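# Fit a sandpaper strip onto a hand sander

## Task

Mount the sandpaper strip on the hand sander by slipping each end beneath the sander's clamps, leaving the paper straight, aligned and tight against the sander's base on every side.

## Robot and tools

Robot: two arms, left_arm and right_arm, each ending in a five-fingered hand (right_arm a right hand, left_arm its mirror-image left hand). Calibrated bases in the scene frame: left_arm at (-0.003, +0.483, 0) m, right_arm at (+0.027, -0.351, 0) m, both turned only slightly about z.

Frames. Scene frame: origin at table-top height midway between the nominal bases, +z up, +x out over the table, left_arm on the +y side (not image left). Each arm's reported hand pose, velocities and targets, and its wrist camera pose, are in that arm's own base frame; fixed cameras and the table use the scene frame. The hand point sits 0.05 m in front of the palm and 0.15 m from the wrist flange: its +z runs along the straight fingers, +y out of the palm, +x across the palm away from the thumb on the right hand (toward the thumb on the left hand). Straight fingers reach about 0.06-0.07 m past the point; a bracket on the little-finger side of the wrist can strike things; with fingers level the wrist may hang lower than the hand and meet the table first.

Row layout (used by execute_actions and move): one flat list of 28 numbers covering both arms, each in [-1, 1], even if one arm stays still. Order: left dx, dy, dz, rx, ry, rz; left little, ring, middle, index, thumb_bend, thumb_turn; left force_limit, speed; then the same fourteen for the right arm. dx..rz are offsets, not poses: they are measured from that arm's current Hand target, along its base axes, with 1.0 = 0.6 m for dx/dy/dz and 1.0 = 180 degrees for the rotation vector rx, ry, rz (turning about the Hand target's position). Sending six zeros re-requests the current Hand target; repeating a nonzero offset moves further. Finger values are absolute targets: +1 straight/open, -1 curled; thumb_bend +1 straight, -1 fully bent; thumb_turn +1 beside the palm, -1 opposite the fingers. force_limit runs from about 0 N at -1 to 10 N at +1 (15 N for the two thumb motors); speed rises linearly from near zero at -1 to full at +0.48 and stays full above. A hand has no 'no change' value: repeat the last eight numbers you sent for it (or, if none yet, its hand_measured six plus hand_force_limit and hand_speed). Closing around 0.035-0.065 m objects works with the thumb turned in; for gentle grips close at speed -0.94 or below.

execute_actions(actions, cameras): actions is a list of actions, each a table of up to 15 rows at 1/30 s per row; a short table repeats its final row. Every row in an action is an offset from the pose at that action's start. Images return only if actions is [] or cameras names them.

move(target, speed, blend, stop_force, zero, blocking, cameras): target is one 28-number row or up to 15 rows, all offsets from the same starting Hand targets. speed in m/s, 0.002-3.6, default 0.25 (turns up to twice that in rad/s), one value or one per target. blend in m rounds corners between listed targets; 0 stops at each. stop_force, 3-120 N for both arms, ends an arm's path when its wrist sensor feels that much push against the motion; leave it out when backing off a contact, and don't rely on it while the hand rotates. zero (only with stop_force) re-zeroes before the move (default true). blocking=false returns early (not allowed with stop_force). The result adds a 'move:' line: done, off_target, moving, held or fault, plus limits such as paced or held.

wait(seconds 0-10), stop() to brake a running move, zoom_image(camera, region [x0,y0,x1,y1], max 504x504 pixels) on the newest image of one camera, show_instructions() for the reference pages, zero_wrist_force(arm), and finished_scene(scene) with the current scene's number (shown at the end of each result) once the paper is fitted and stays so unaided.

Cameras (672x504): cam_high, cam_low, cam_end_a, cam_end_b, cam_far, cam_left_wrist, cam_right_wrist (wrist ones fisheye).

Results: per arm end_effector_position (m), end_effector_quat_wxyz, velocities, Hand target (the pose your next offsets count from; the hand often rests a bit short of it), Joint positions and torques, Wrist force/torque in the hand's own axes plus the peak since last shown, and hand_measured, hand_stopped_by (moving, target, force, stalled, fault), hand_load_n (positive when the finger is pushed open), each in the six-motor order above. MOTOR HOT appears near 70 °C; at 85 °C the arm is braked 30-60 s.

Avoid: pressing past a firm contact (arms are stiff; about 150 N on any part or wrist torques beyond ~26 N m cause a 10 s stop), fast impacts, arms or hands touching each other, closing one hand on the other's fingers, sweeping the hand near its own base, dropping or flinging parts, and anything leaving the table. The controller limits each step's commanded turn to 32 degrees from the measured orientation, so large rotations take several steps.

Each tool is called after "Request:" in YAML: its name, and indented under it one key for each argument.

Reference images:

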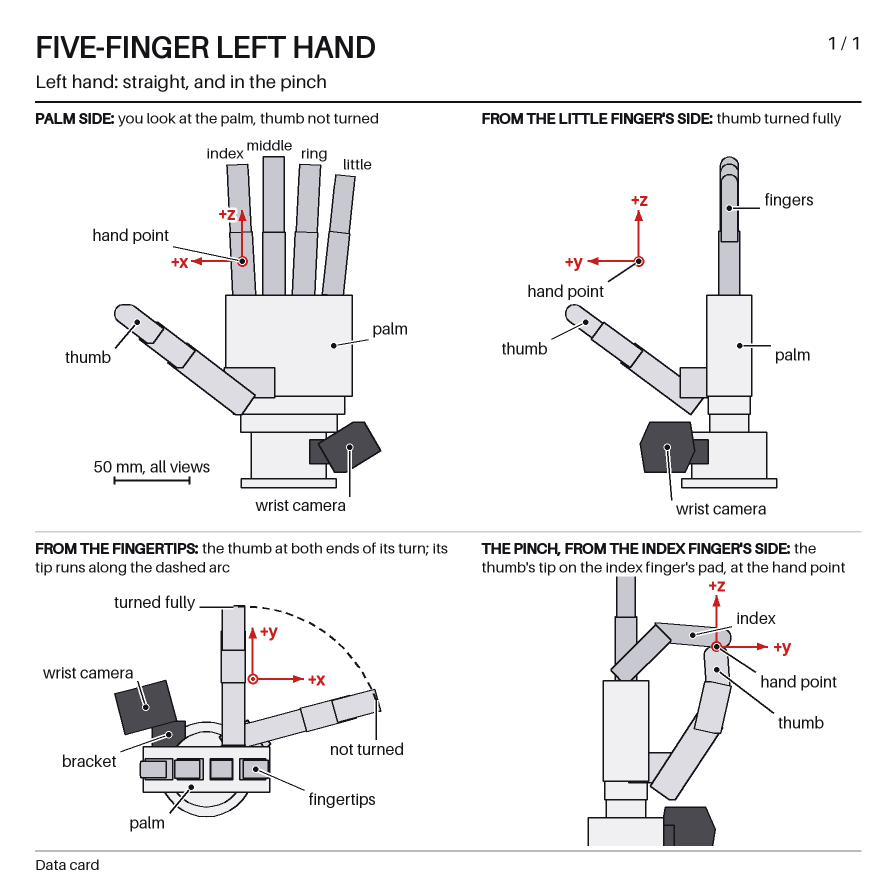

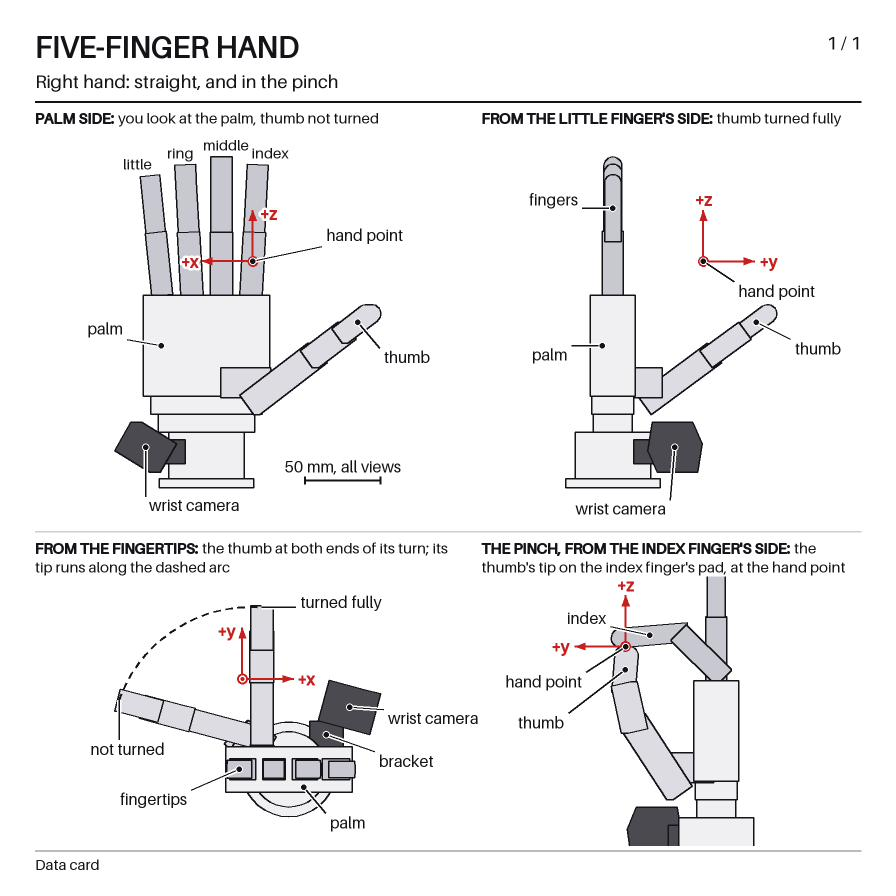

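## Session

Request:
execute_actions:
  actions: []

Scene clock: 0.00 s.
left_arm: end_effector_position=(+0.4199, -0.4280, +0.3535) hand_measured=(+1.000, +1.000, +1.000, +1.000, +1.000, +1.000) hand_load_n=(+0.0, +0.0, +0.0, +0.0, +0.0, +0.0) hand_stopped_by=(target, target, target, target, target, target) hand_force_limit=0.00 hand_speed=-0.80 end_effector_quat_wxyz=(-0.184, +0.077, +0.710, -0.675) | right_arm: end_effector_position=(+0.5145, -0.1680, +0.1538) hand_measured=(+1.000, +1.000, +1.000, +1.000, +1.000, +1.000) hand_load_n=(+0.0, +0.0, +0.0, +0.0, +0.0, +0.0) hand_stopped_by=(target, target, target, target, target, target) hand_force_limit=0.00 hand_speed=-0.80 end_effector_quat_wxyz=(-0.302, +0.155, +0.913, -0.228)
Joint positions: left_arm=[3.003 -1.989 -1.251 3.33 0.237 2.896] | right_arm=[-0.401 -0.645 0.884 1.891 2.141 -1.468]
Joint velocities: within noise
Joint torques (N m): no reading
Motor temperatures (°C): left_arm=[23 26 24 27 28 26] | right_arm=[24 24 25 32 27 32]
Wrist force (N): no reading
Wrist torque (N m): no reading
Wrist force, peak (N): no reading
Hand target: left_arm +0.4199, -0.4280, +0.3535; -0.184, +0.077, +0.710, -0.675 | right_arm +0.5145, -0.1680, +0.1538; -0.302, +0.155, +0.913, -0.228
camera_calibration:
cam_left_wrist: T_world_to_cam=[[-0.103329, -0.0158189, 0.994521, -0.307679], [-0.641119, 0.765509, -0.0544352, 0.617971], [-0.760454, -0.643231, -0.0892414, 0.187821], [0, 0, 0, 1]] pos_world=[0.507229, -0.357117, 0.356394]
cam_right_wrist: T_world_to_cam=[[-0.0888152, 0.942335, -0.322672, 0.249845], [0.98316, 0.0309935, -0.1801, -0.470037], [-0.159714, -0.333234, -0.929218, 0.291737], [0, 0, 0, 1]] pos_world=[0.530906, -0.123653, 0.267052]

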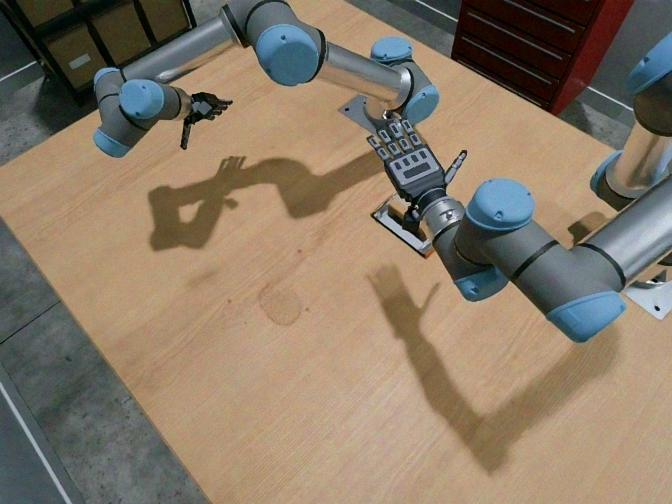

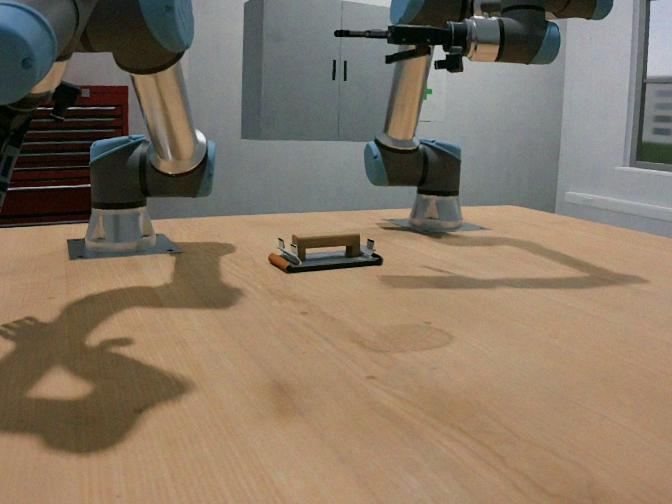

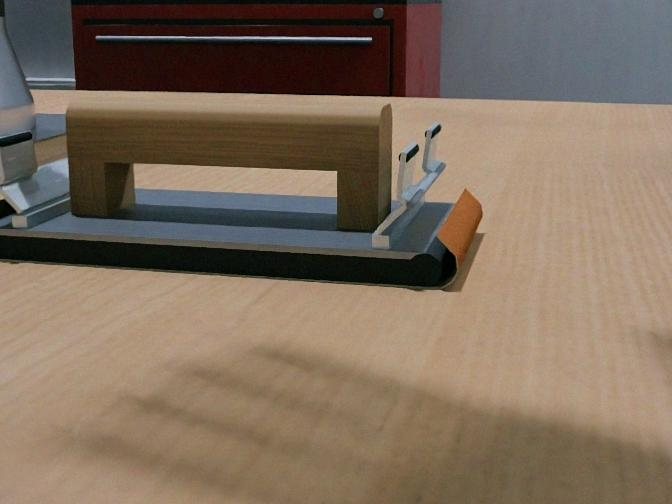

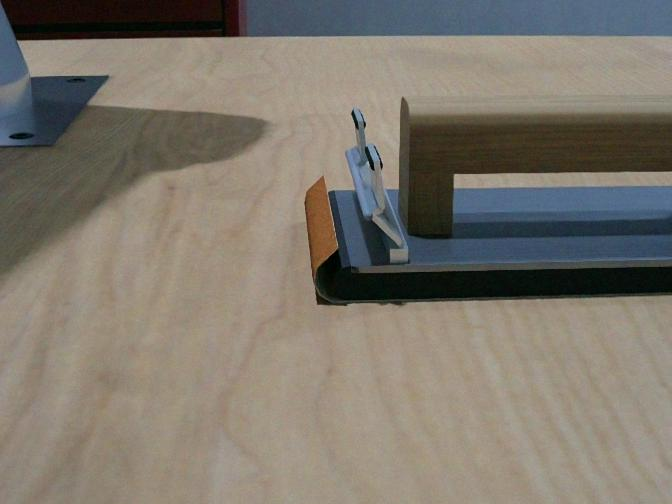

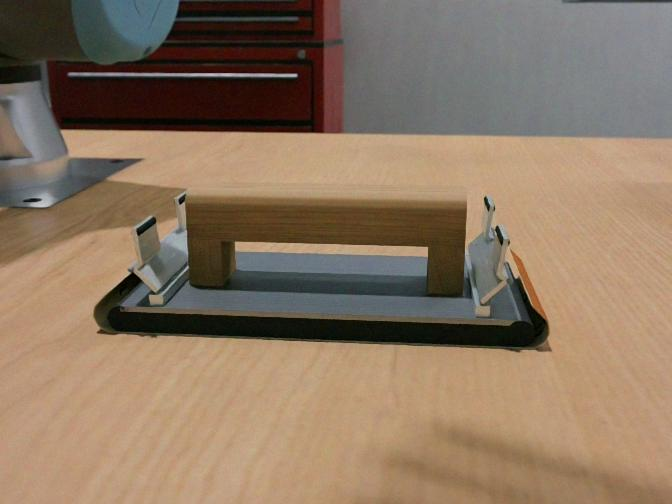

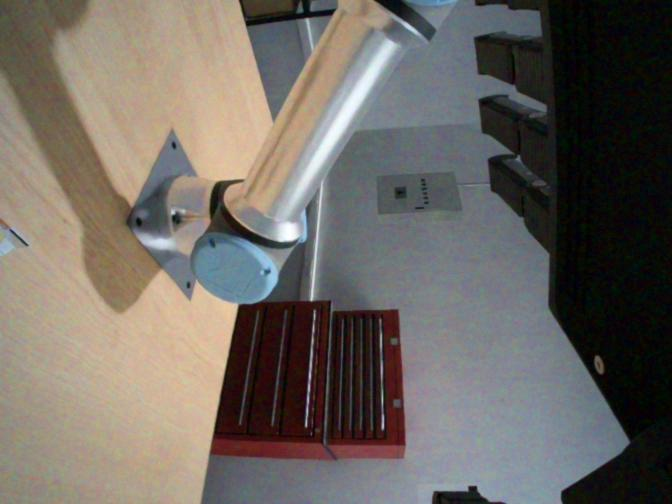

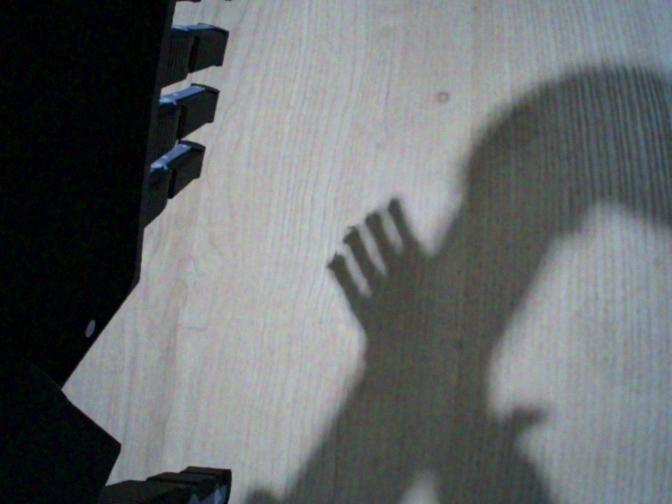

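Request:
move:
  target:
    - [-0.1795,-0.0557,-0.25,0.3698,-0.0854,0.0607,1,-1,-1,1,1,1,0,-0.3,-0.3248,0.5858,0.0647,0.3885,-0.2347,0.0192,-1,-1,1,-1,1,1,0,-0.3]
  speed: 0.35
  cameras: ["all"]

Request:
zoom_image:
  camera: "cam_right_wrist"
  region: [150, 0, 500, 300]

Request:
zoom_image:
  camera: "cam_left_wrist"
  region: [0, 0, 400, 300]

Scene clock: 52.77 s.
left_arm: end_effector_position=(+0.3122, -0.4614, +0.2035) hand_measured=(+1.000, -1.000, -1.000, +1.000, +1.000, +1.000) hand_load_n=(+0.0, +0.0, +0.0, -0.5, +0.0, +0.0) hand_stopped_by=(target, target, target, target, target, target) hand_force_limit=0.00 hand_speed=-0.30 end_effector_quat_wxyz=(-0.043, -0.016, +0.984, -0.175) | right_arm: end_effector_position=(+0.3197, +0.1834, +0.1926) hand_measured=(-1.000, -1.000, +1.000, -1.000, +1.000, +1.000) hand_load_n=(+0.0, -0.5, +0.0, +0.0, +0.0, +0.0) hand_stopped_by=(target, target, target, target, target, target) hand_force_limit=0.00 hand_speed=-0.30 end_effector_quat_wxyz=(+0.000, -0.001, +0.924, +0.382)
Joint positions: left_arm=[2.512 -1.769 -1.733 5.22 1.239 0.885] | right_arm=[-0.599 -1.352 2.219 1.217 0.948 -2.34]
Joint torques (N m): left_arm=[-9.39 23.2 33.79 1.22 0.84 -2.22] | right_arm=[6.22 -7.79 -1.74 0.84 -2.97 -2.37]
Wrist force (N): left_arm=[0.2 -0.4 -1.1] | right_arm=[0.5 -0.4 -0.8]
Wrist torque (N m): left_arm=[0.22 0.08 0.22] | right_arm=[0.20 -0.02 -0.09]
Wrist force, peak (N): left_arm=[0.1 -0.8 -1.2] | right_arm=[0.8 -0.3 -1.1]
Hand target: left_arm +0.3122, -0.4615, +0.2035; -0.043, -0.016, +0.984, -0.174 | right_arm +0.3197, +0.1835, +0.1926; +0.000, -0.001, +0.924, +0.383
Off the commanded pose: left_arm 0.000 m, 0 deg | right_arm 0.000 m, 0 deg.
move: done
camera_calibration:
cam_left_wrist: T_world_to_cam=[[-0.202978, -0.923951, 0.324213, -0.421671], [-0.822912, 0.340407, 0.454905, 0.323224], [-0.530675, -0.174463, -0.829426, 0.366302], [0, 0, 0, 1]] pos_world=[0.374783, -0.435725, 0.293495]
cam_right_wrist: T_world_to_cam=[[-0.309456, 0.659579, 0.684977, -0.157706], [0.830334, -0.163641, 0.532698, -0.335137], [0.463447, 0.733606, -0.497031, -0.0644052], [0, 0, 0, 1]] pos_world=[0.259321, 0.0964256, 0.254541]

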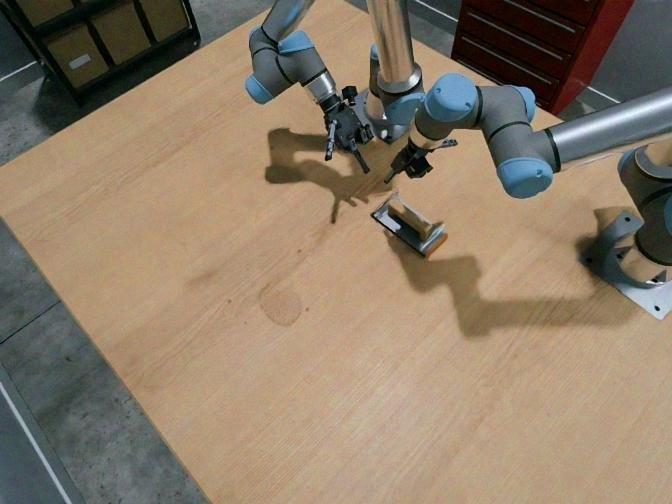

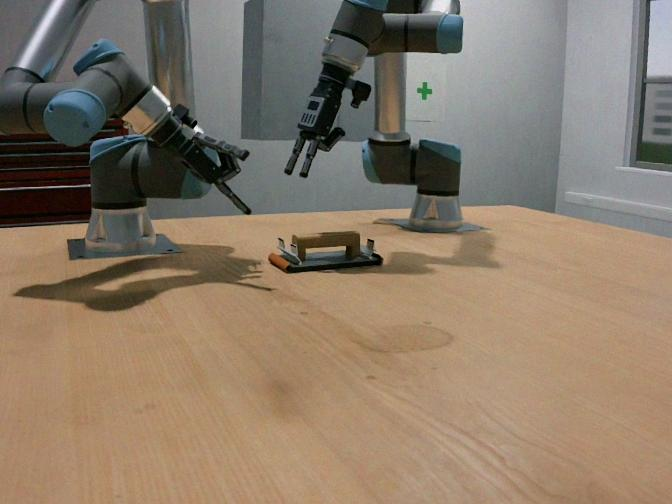

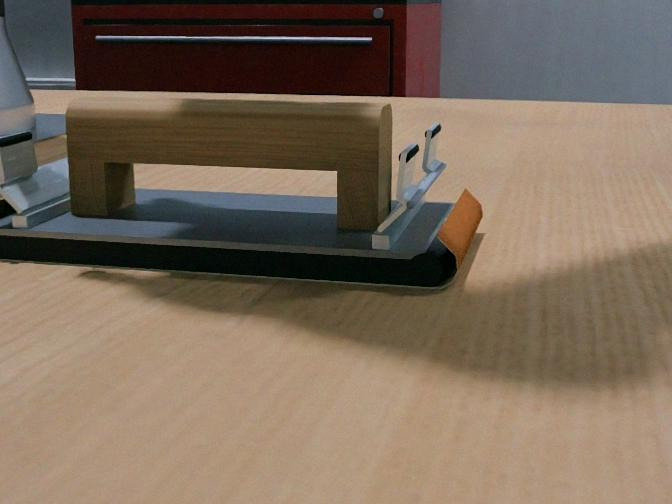

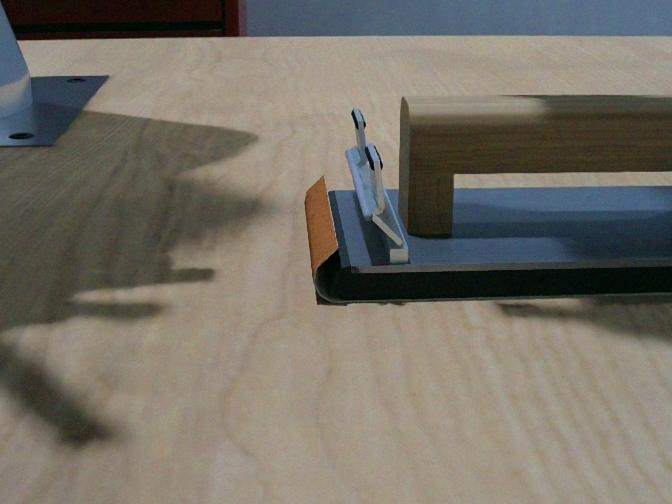

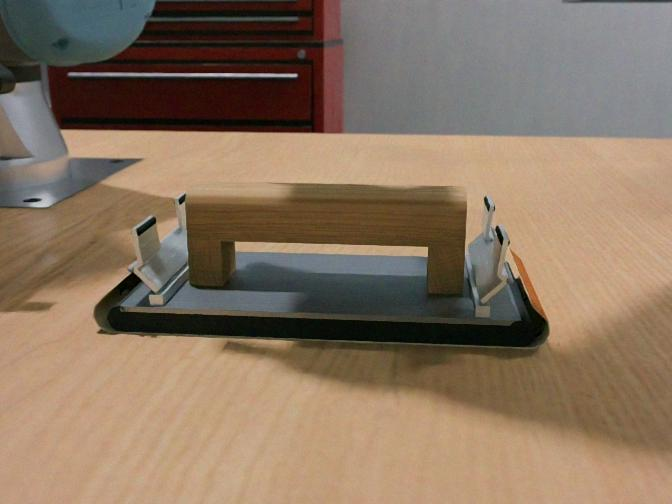

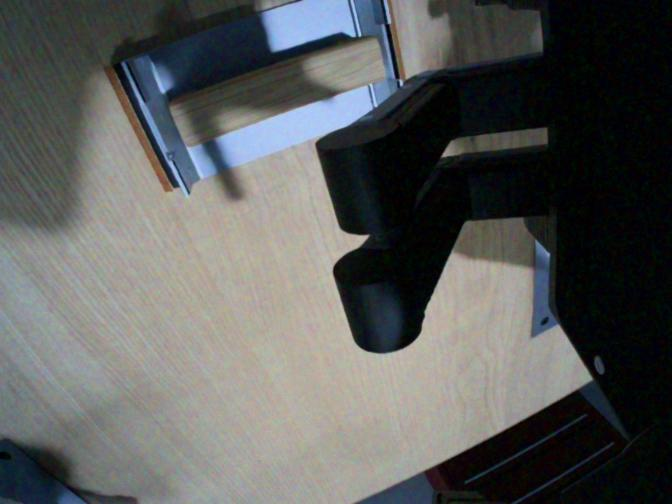

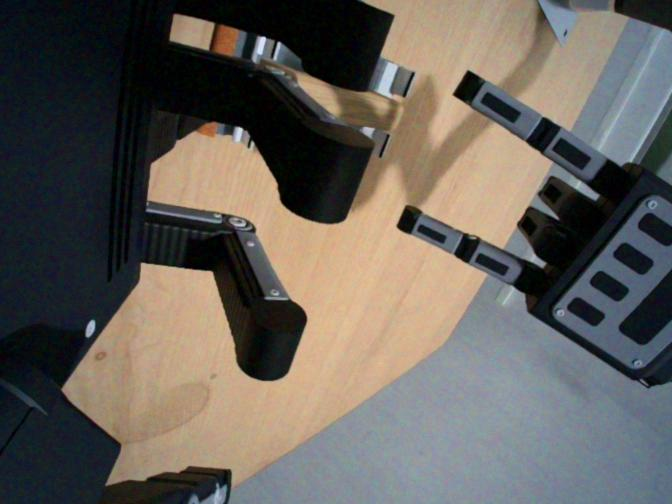

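Scaled by 1.440 from the camera's 672x504 image, which has a finer 960x720 frame.

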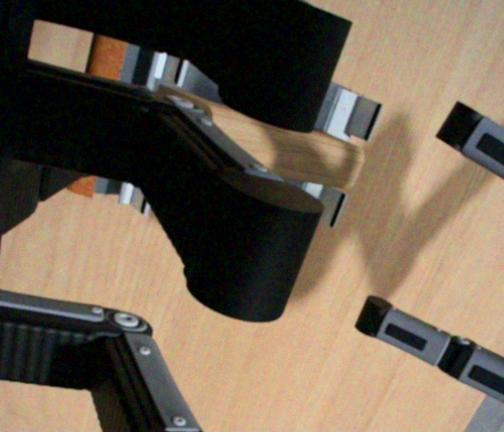

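Scaled by 1.260 from the camera's 672x504 image, which has a finer 960x720 frame.

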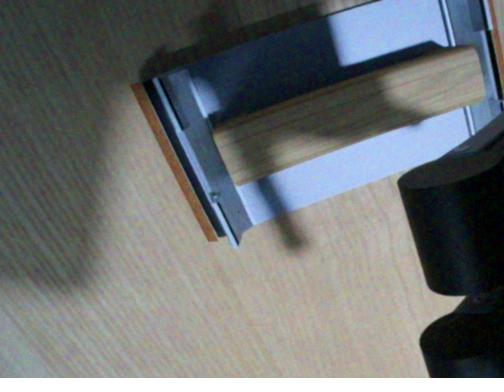

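Request:
move:
  target: [0,0,0,0,0,0,1,-1,-1,1,1,1,0,-0.3,0,0,0,0,0,0,1,1,1,1,1,1,0,-0.3]
  cameras: ["cam_right_wrist","cam_end_b"]

Request:
zoom_image:
  camera: "cam_right_wrist"
  region: [160, 0, 520, 270]

Request:
zoom_image:
  camera: "cam_end_b"
  region: [280, 80, 460, 320]

Scene clock: 62.23 s.
left_arm: end_effector_position=(+0.3122, -0.4615, +0.2035) hand_measured=(+1.000, -1.000, -1.000, +1.000, +1.000, +1.000) hand_load_n=(+0.0, +0.0, +0.0, +0.0, -0.5, -0.5) hand_stopped_by=(target, target, target, target, target, target) hand_force_limit=0.00 hand_speed=-0.30 end_effector_quat_wxyz=(-0.043, -0.016, +0.984, -0.174) | right_arm: end_effector_position=(+0.3197, +0.1835, +0.1926) hand_measured=(+1.000, +1.000, +1.000, +1.000, +1.000, +1.000) hand_load_n=(+0.0, +0.0, +0.0, +0.0, -0.5, +0.0) hand_stopped_by=(target, target, target, target, target, target) hand_force_limit=0.00 hand_speed=-0.30 end_effector_quat_wxyz=(+0.000, -0.001, +0.924, +0.383)
Joint positions: left_arm=[2.512 -1.769 -1.733 5.22 1.239 0.885] | right_arm=[-0.599 -1.352 2.22 1.217 0.948 -2.34]
Joint torques (N m): left_arm=[-11.56 22.07 33.92 1.25 0.94 -2.21] | right_arm=[5.05 -7.86 -2.85 3.41 -1.89 -2.25]
Wrist force (N): left_arm=[0.3 -0.3 -0.7] | right_arm=[0.4 -0.3 -0.9]
Wrist torque (N m): left_arm=[0.21 0.08 0.23] | right_arm=[0.22 -0.01 -0.09]
Wrist force, peak (N): left_arm=[0.4 -0.3 -1.3] | right_arm=[0.8 -0.4 -0.9]
Hand target: left_arm +0.3122, -0.4615, +0.2035; -0.043, -0.016, +0.984, -0.174 | right_arm +0.3197, +0.1835, +0.1926; +0.000, -0.001, +0.924, +0.383
Off the commanded pose: left_arm 0.000 m, 0 deg | right_arm 0.000 m, 0 deg.
move: done
camera_calibration:
cam_right_wrist: T_world_to_cam=[[-0.309553, 0.659374, 0.68513, -0.157796], [0.830278, -0.163768, 0.532745, -0.335022], [0.463481, 0.733762, -0.496769, -0.0645234], [0, 0, 0, 1]] pos_world=[0.259221, 0.0965253, 0.254539]
Images, in order (width x height): cam_end_b 672x504, cam_right_wrist 672x504.

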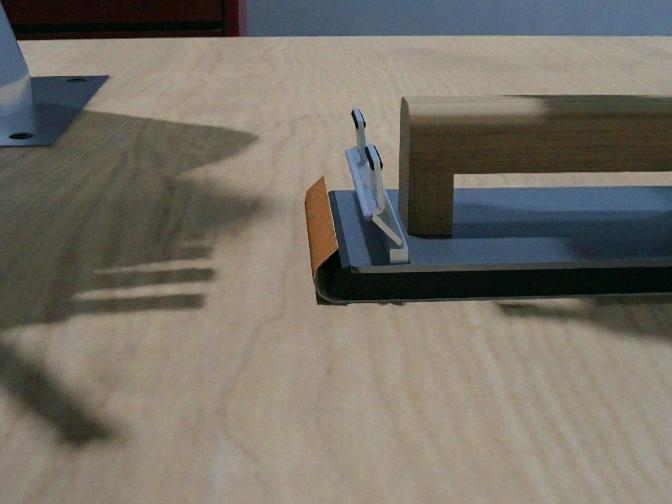

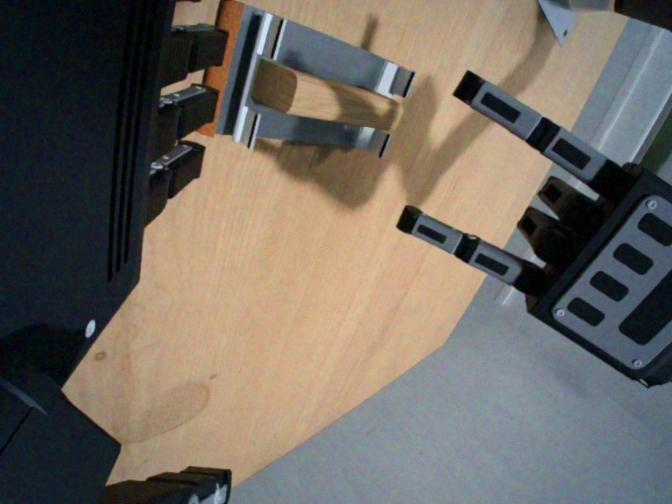

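Scaled by 1.400 from the camera's 672x504 image, which has a finer 960x720 frame.

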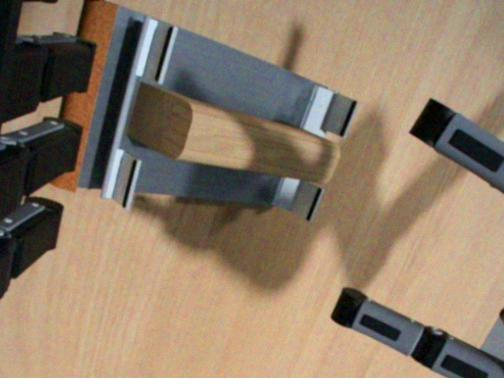

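Scaled by 2.100 from the camera's 672x504 image, which has a finer 960x720 frame.

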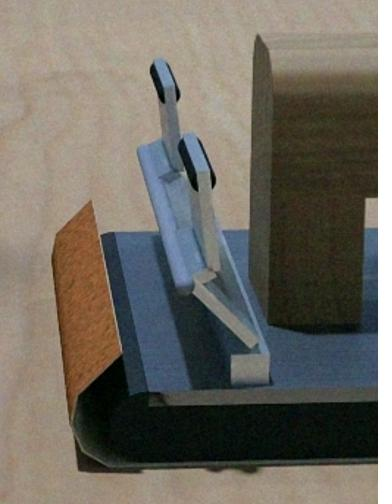

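Request:
move:
  target: [0,0.003,-0.172,0,0,0,1,-1,-1,1,1,1,0,-0.3,-0.0013,0.0395,-0.1467,0,0,0,1,1,1,1,1,1,0,-0.3]
  speed: 0.15
  cameras: ["cam_right_wrist","cam_end_b","cam_far","cam_low"]

Request:
zoom_image:
  camera: "cam_right_wrist"
  region: [140, 0, 440, 270]

Request:
zoom_image:
  camera: "cam_end_b"
  region: [200, 60, 480, 320]

Request:
zoom_image:
  camera: "cam_far"
  region: [40, 100, 290, 350]

Scene clock: 95.60 s.
left_arm: end_effector_position=(+0.3122, -0.4596, +0.1004) hand_measured=(+1.000, -1.000, -1.000, +1.000, +1.000, +1.000) hand_load_n=(+0.0, +0.0, +0.0, +0.0, +0.0, +0.0) hand_stopped_by=(target, target, target, target, target, target) hand_force_limit=0.00 hand_speed=-0.30 end_effector_quat_wxyz=(-0.043, -0.016, +0.984, -0.174) | right_arm: end_effector_position=(+0.3188, +0.2071, +0.1047) hand_measured=(+1.000, +1.000, +1.000, +1.000, +1.000, +1.000) hand_load_n=(+0.0, +0.0, +0.0, +0.0, +0.0, +0.0) hand_stopped_by=(target, target, target, target, target, target) hand_force_limit=0.00 hand_speed=-0.30 end_effector_quat_wxyz=(+0.000, -0.001, +0.924, +0.383)
Joint positions: left_arm=[2.515 -1.884 -1.881 5.482 1.239 0.887] | right_arm=[-0.523 -1.141 2.269 0.907 0.912 -2.256]
Joint torques (N m): left_arm=[2.84 24.53 9.39 4.28 -1.97 -2.27] | right_arm=[6.48 -12.28 -16.02 0.72 -3 2.58]
Wrist force (N): left_arm=[0.9 -0.2 -1.0] | right_arm=[0.5 -0.5 -0.6]
Wrist torque (N m): left_arm=[0.27 -0.02 0.18] | right_arm=[0.19 -0.03 -0.24]
Wrist force, peak (N): left_arm=[0.4 -0.7 -1.6] | right_arm=[0.4 -0.1 -1.3]
Hand target: left_arm +0.3122, -0.4597, +0.1003; -0.043, -0.016, +0.984, -0.174 | right_arm +0.3189, +0.2072, +0.1046; +0.000, -0.001, +0.924, +0.383
Off the commanded pose: left_arm 0.000 m, 0 deg | right_arm 0.000 m, 0 deg.
move: done
camera_calibration:
cam_right_wrist: T_world_to_cam=[[-0.309553, 0.659374, 0.68513, -0.113382], [0.830278, -0.163768, 0.532745, -0.283665], [0.463481, 0.733762, -0.496769, -0.125135], [0, 0, 0, 1]] pos_world=[0.258421, 0.120125, 0.166639]
Images, in order (width x height): cam_low 672x504, cam_end_b 672x504, cam_far 672x504, cam_right_wrist 672x504.

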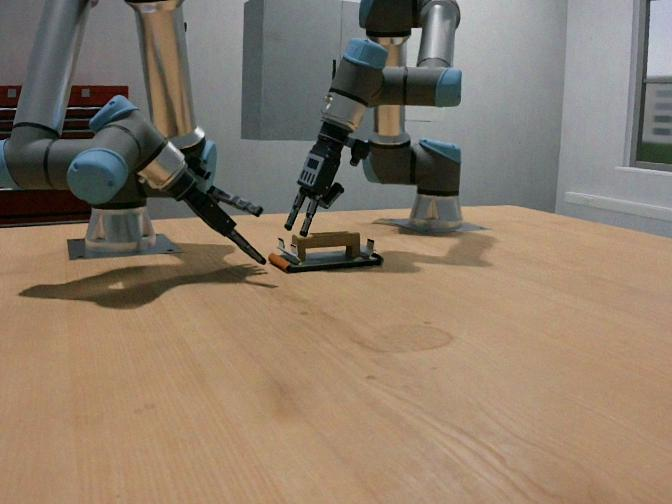

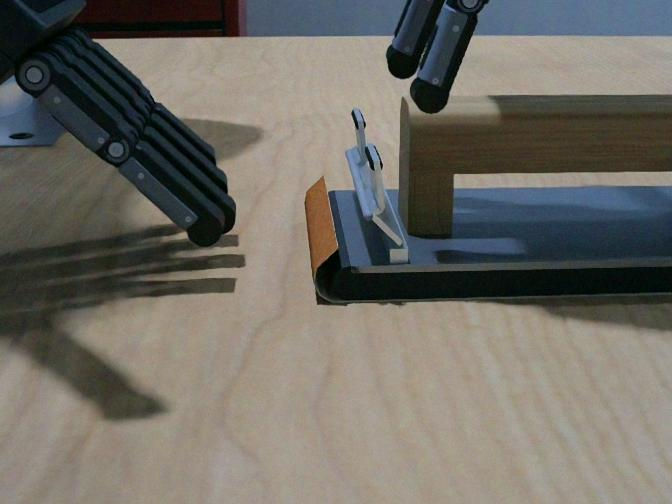

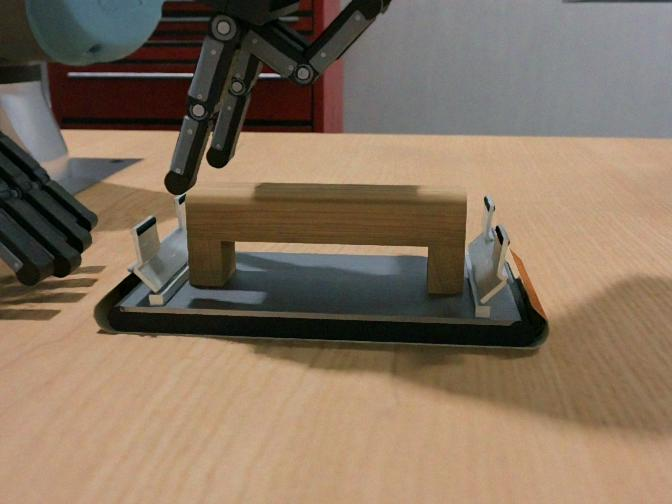

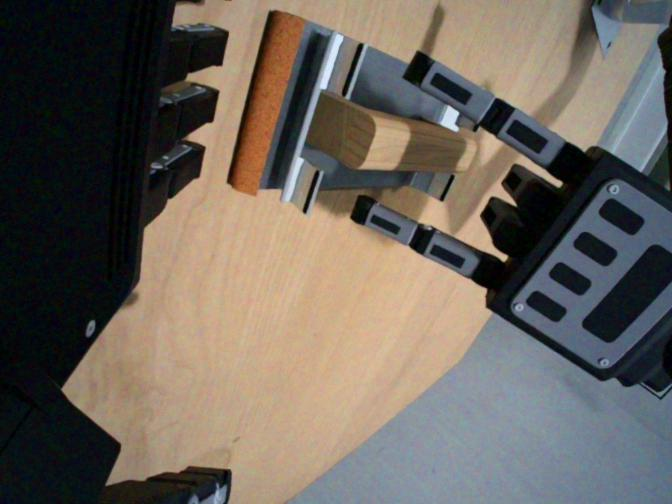

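Scaled by 1.680 from the camera's 672x504 image, which has a finer 960x720 frame.

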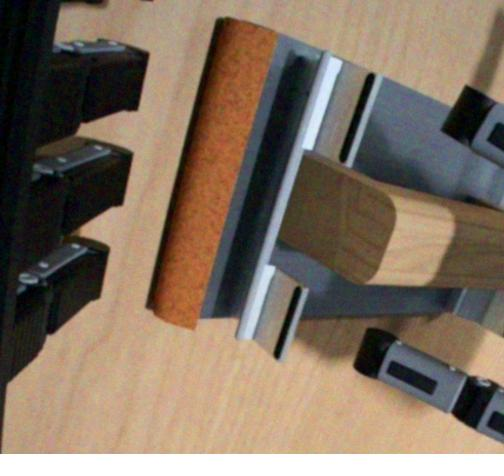

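Scaled by 1.800 from the camera's 672x504 image, which has a finer 960x720 frame.

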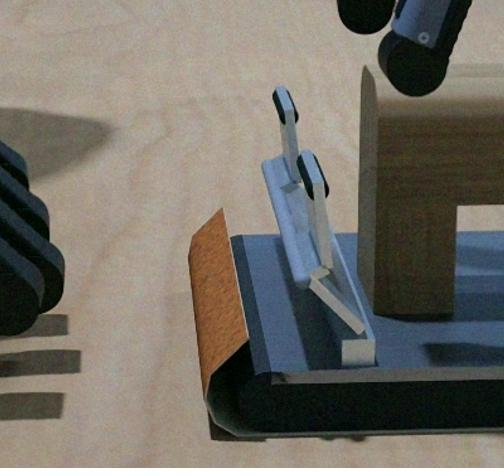

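Scaled by 2.016 from the camera's 672x504 image, which has a finer 960x720 frame.

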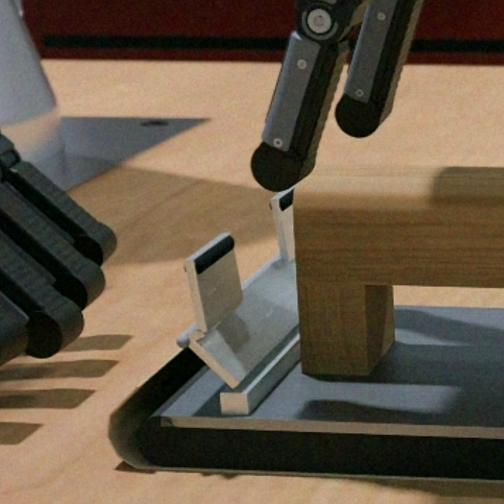

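Request:
move:
  target: [0.0065,-0.0117,-0.04,0,0,-0.0083,1,-1,-1,1,1,1,0,-0.3,-0.0025,0.0517,0,0,0,0,1,1,1,1,1,1,0,-0.3]
  speed: 0.03
  stop_force: 4
  cameras: ["cam_right_wrist","cam_end_b","cam_far"]

Request:
zoom_image:
  camera: "cam_right_wrist"
  region: [140, 0, 440, 270]

Request:
zoom_image:
  camera: "cam_end_b"
  region: [200, 60, 480, 320]

Request:
zoom_image:
  camera: "cam_far"
  region: [40, 100, 290, 350]

Scene clock: 131.33 s.
left_arm: end_effector_position=(+0.3161, -0.4667, +0.0763) hand_measured=(+1.000, -1.000, -1.000, +1.000, +1.000, +1.000) hand_load_n=(+0.0, +0.5, +0.0, +0.0, +0.0, +0.0) hand_stopped_by=(target, target, target, target, target, target) hand_force_limit=0.00 hand_speed=-0.30 end_effector_quat_wxyz=(-0.046, -0.003, +0.984, -0.174) | right_arm: end_effector_position=(+0.3174, +0.2382, +0.1046) hand_measured=(+1.000, +1.000, +1.000, +1.000, +1.000, +1.000) hand_load_n=(+0.0, +0.0, +0.0, +0.0, +0.0, +0.0) hand_stopped_by=(target, target, target, target, target, target) hand_force_limit=0.00 hand_speed=-0.30 end_effector_quat_wxyz=(+0.000, -0.001, +0.924, +0.383)
Joint positions: left_arm=[2.507 -1.938 -1.878 5.526 1.236 0.907] | right_arm=[-0.417 -1.158 2.262 0.852 0.868 -2.132]
Joint torques (N m): left_arm=[-11.21 25.61 29.91 4.21 -2.06 2.29] | right_arm=[6.42 -38.45 -16.29 0.75 -3.14 2.56]
Wrist force (N): left_arm=[0.5 -0.2 -0.8] | right_arm=[0.7 -0.1 -0.6]
Wrist torque (N m): left_arm=[0.28 0.01 0.12] | right_arm=[0.22 -0.04 -0.19]
Wrist force, peak (N): left_arm=[0.4 -0.6 -1.3] | right_arm=[0.7 -0.8 -0.8]
Hand target: left_arm +0.3161, -0.4667, +0.0763; -0.046, -0.003, +0.984, -0.174 | right_arm +0.3174, +0.2382, +0.1046; +0.000, -0.001, +0.924, +0.383
Off the commanded pose: left_arm 0.000 m, 0 deg | right_arm 0.000 m, 0 deg.
move: done
camera_calibration:
cam_right_wrist: T_world_to_cam=[[-0.309553, 0.659374, 0.68513, -0.134284], [0.830278, -0.163768, 0.532745, -0.277273], [0.463481, 0.733762, -0.496769, -0.14731], [0, 0, 0, 1]] pos_world=[0.256921, 0.151225, 0.166539]
Images, in order (width x height): cam_end_b 672x504, cam_far 672x504, cam_right_wrist 672x504.

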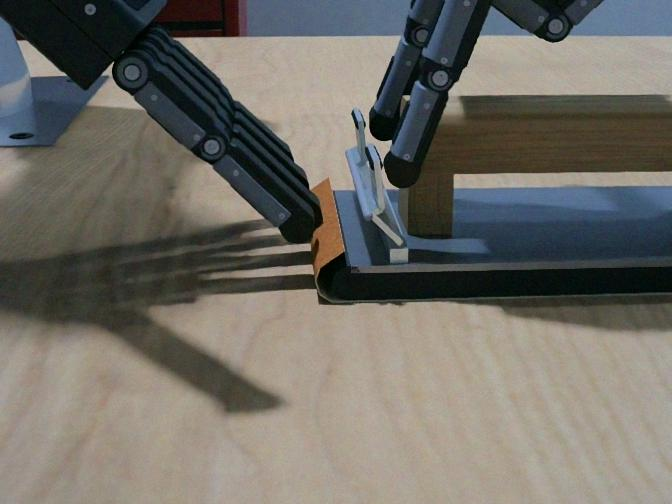

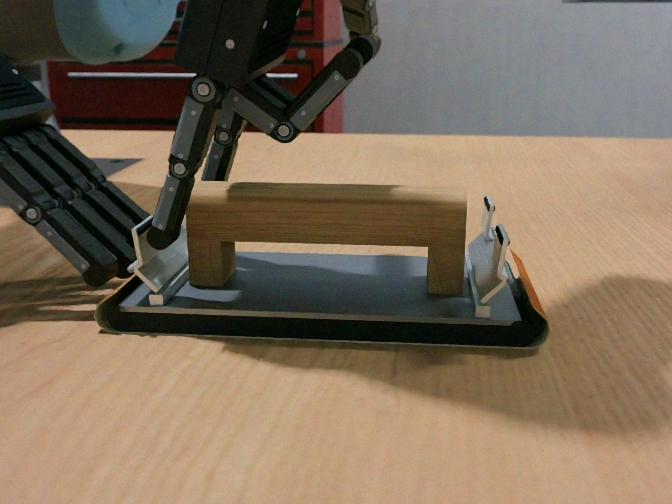

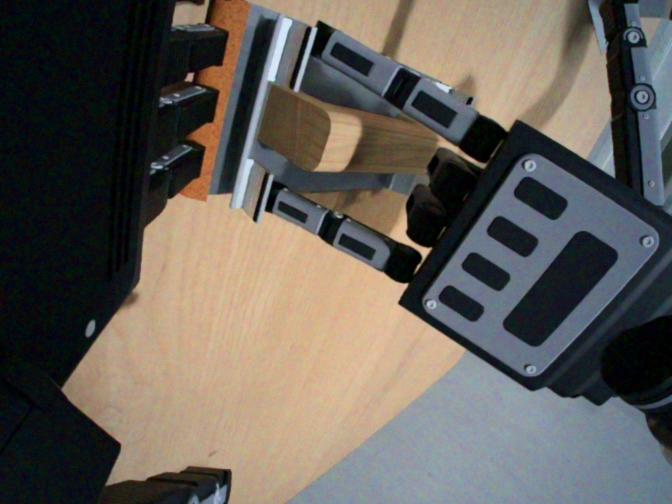

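Scaled by 1.680 from the camera's 672x504 image, which has a finer 960x720 frame.

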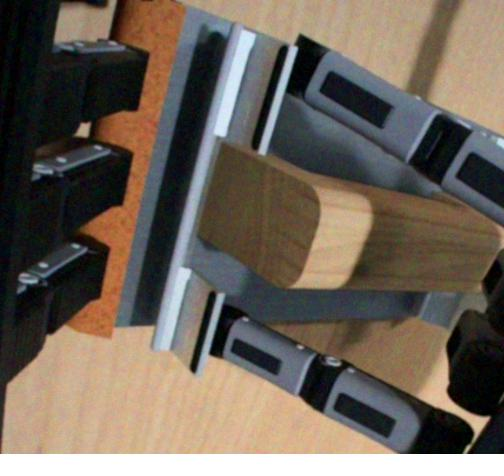

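Scaled by 1.800 from the camera's 672x504 image, which has a finer 960x720 frame.

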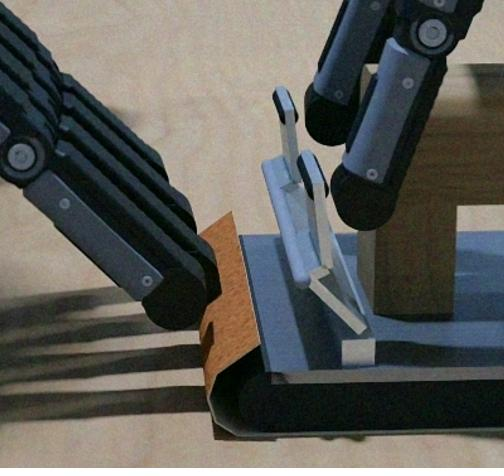

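Scaled by 2.016 from the camera's 672x504 image, which has a finer 960x720 frame.

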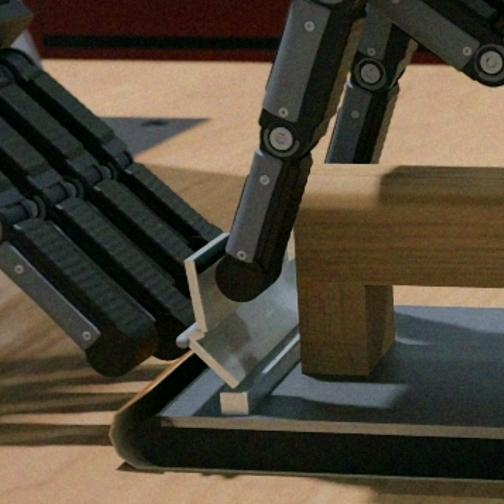

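Request:
move:
  target: [0,0,0,0,0,0,1,-1,-1,1,1,1,0,-0.3,0.0002,0.0125,0,0,0,0,1,1,1,1,1,1,0,-0.3]
  speed: 0.02
  stop_force: 4
  cameras: ["cam_end_b","cam_right_wrist"]

Request:
zoom_image:
  camera: "cam_end_b"
  region: [200, 60, 480, 320]

Request:
zoom_image:
  camera: "cam_right_wrist"
  region: [140, 0, 440, 270]

Scene clock: 138.10 s.
left_arm: end_effector_position=(+0.3161, -0.4667, +0.0763) hand_measured=(+1.000, -1.000, -1.000, +1.000, +1.000, +1.000) hand_load_n=(+0.0, +0.0, +0.0, +0.0, +0.0, +0.0) hand_stopped_by=(target, target, target, target, target, target) hand_force_limit=0.00 hand_speed=-0.30 end_effector_quat_wxyz=(-0.046, -0.003, +0.984, -0.174) | right_arm: end_effector_position=(+0.3175, +0.2457, +0.1046) hand_measured=(+1.000, +1.000, +1.000, +1.000, +1.000, +1.000) hand_load_n=(+0.0, +0.0, +0.0, +0.0, +0.0, +0.0) hand_stopped_by=(target, target, target, target, target, target) hand_force_limit=0.00 hand_speed=-0.30 end_effector_quat_wxyz=(+0.000, -0.001, +0.924, +0.383)
Joint positions: left_arm=[2.507 -1.938 -1.878 5.526 1.236 0.907] | right_arm=[-0.39 -1.161 2.257 0.839 0.859 -2.099]
Joint torques (N m): left_arm=[-11.15 25.95 30.7 4.12 -2.04 2.32] | right_arm=[7.09 -39.06 -16.01 0.72 -3.06 2.42]
Wrist force (N): left_arm=[0.4 -0.1 -1.1] | right_arm=[0.7 -0.1 -1.2]
Wrist torque (N m): left_arm=[0.32 0.02 0.11] | right_arm=[0.25 0.00 -0.19]
Wrist force, peak (N): left_arm=[0.7 -0.4 -1.1] | right_arm=[0.7 0.0 -1.5]
Hand target: left_arm +0.3161, -0.4667, +0.0763; -0.046, -0.003, +0.984, -0.174 | right_arm +0.3175, +0.2457, +0.1046; +0.000, -0.001, +0.924, +0.383
Off the commanded pose: left_arm 0.000 m, 0 deg | right_arm 0.000 m, 0 deg.
move: done
camera_calibration:
cam_right_wrist: T_world_to_cam=[[-0.309553, 0.659374, 0.68513, -0.139168], [0.830278, -0.163768, 0.532745, -0.276211], [0.463481, 0.733762, -0.496769, -0.152906], [0, 0, 0, 1]] pos_world=[0.257121, 0.158725, 0.166539]
Images, in order (width x height): cam_end_b 672x504, cam_right_wrist 672x504.

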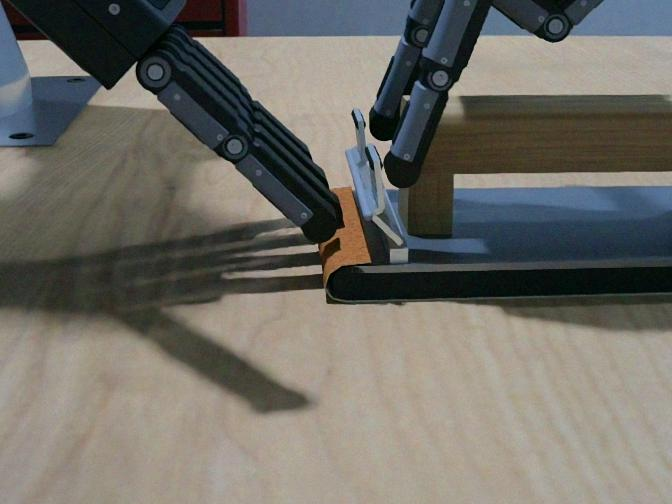

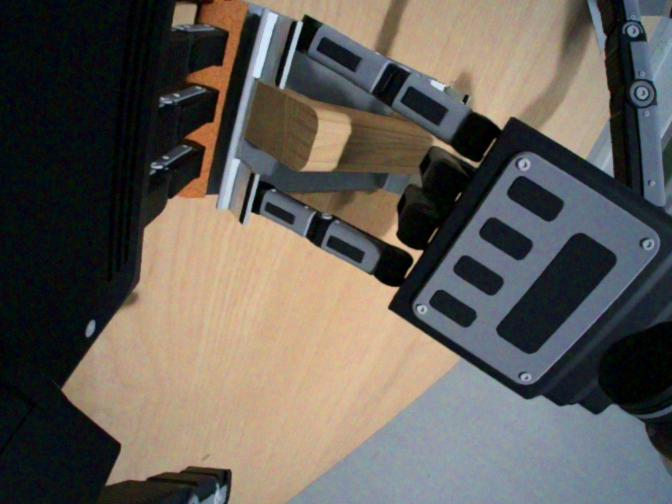

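Scaled by 1.800 from the camera's 672x504 image, which has a finer 960x720 frame.

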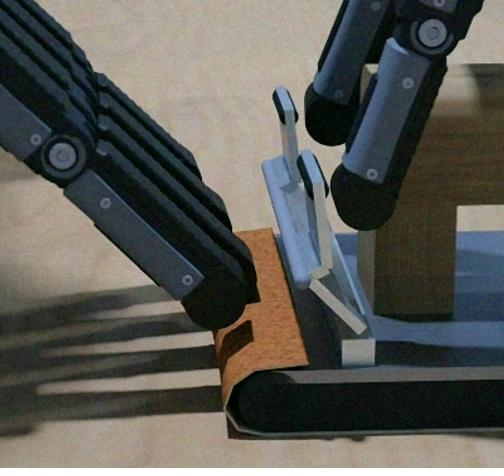

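Scaled by 1.680 from the camera's 672x504 image, which has a finer 960x720 frame.

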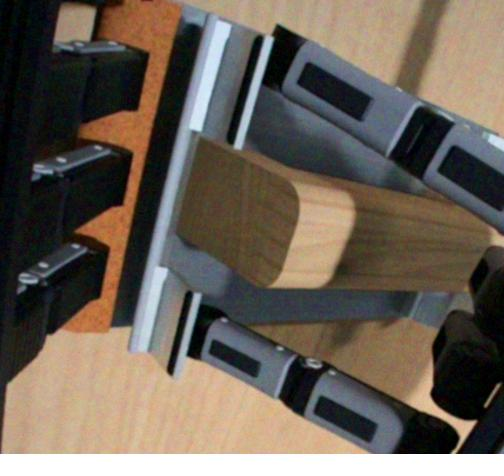

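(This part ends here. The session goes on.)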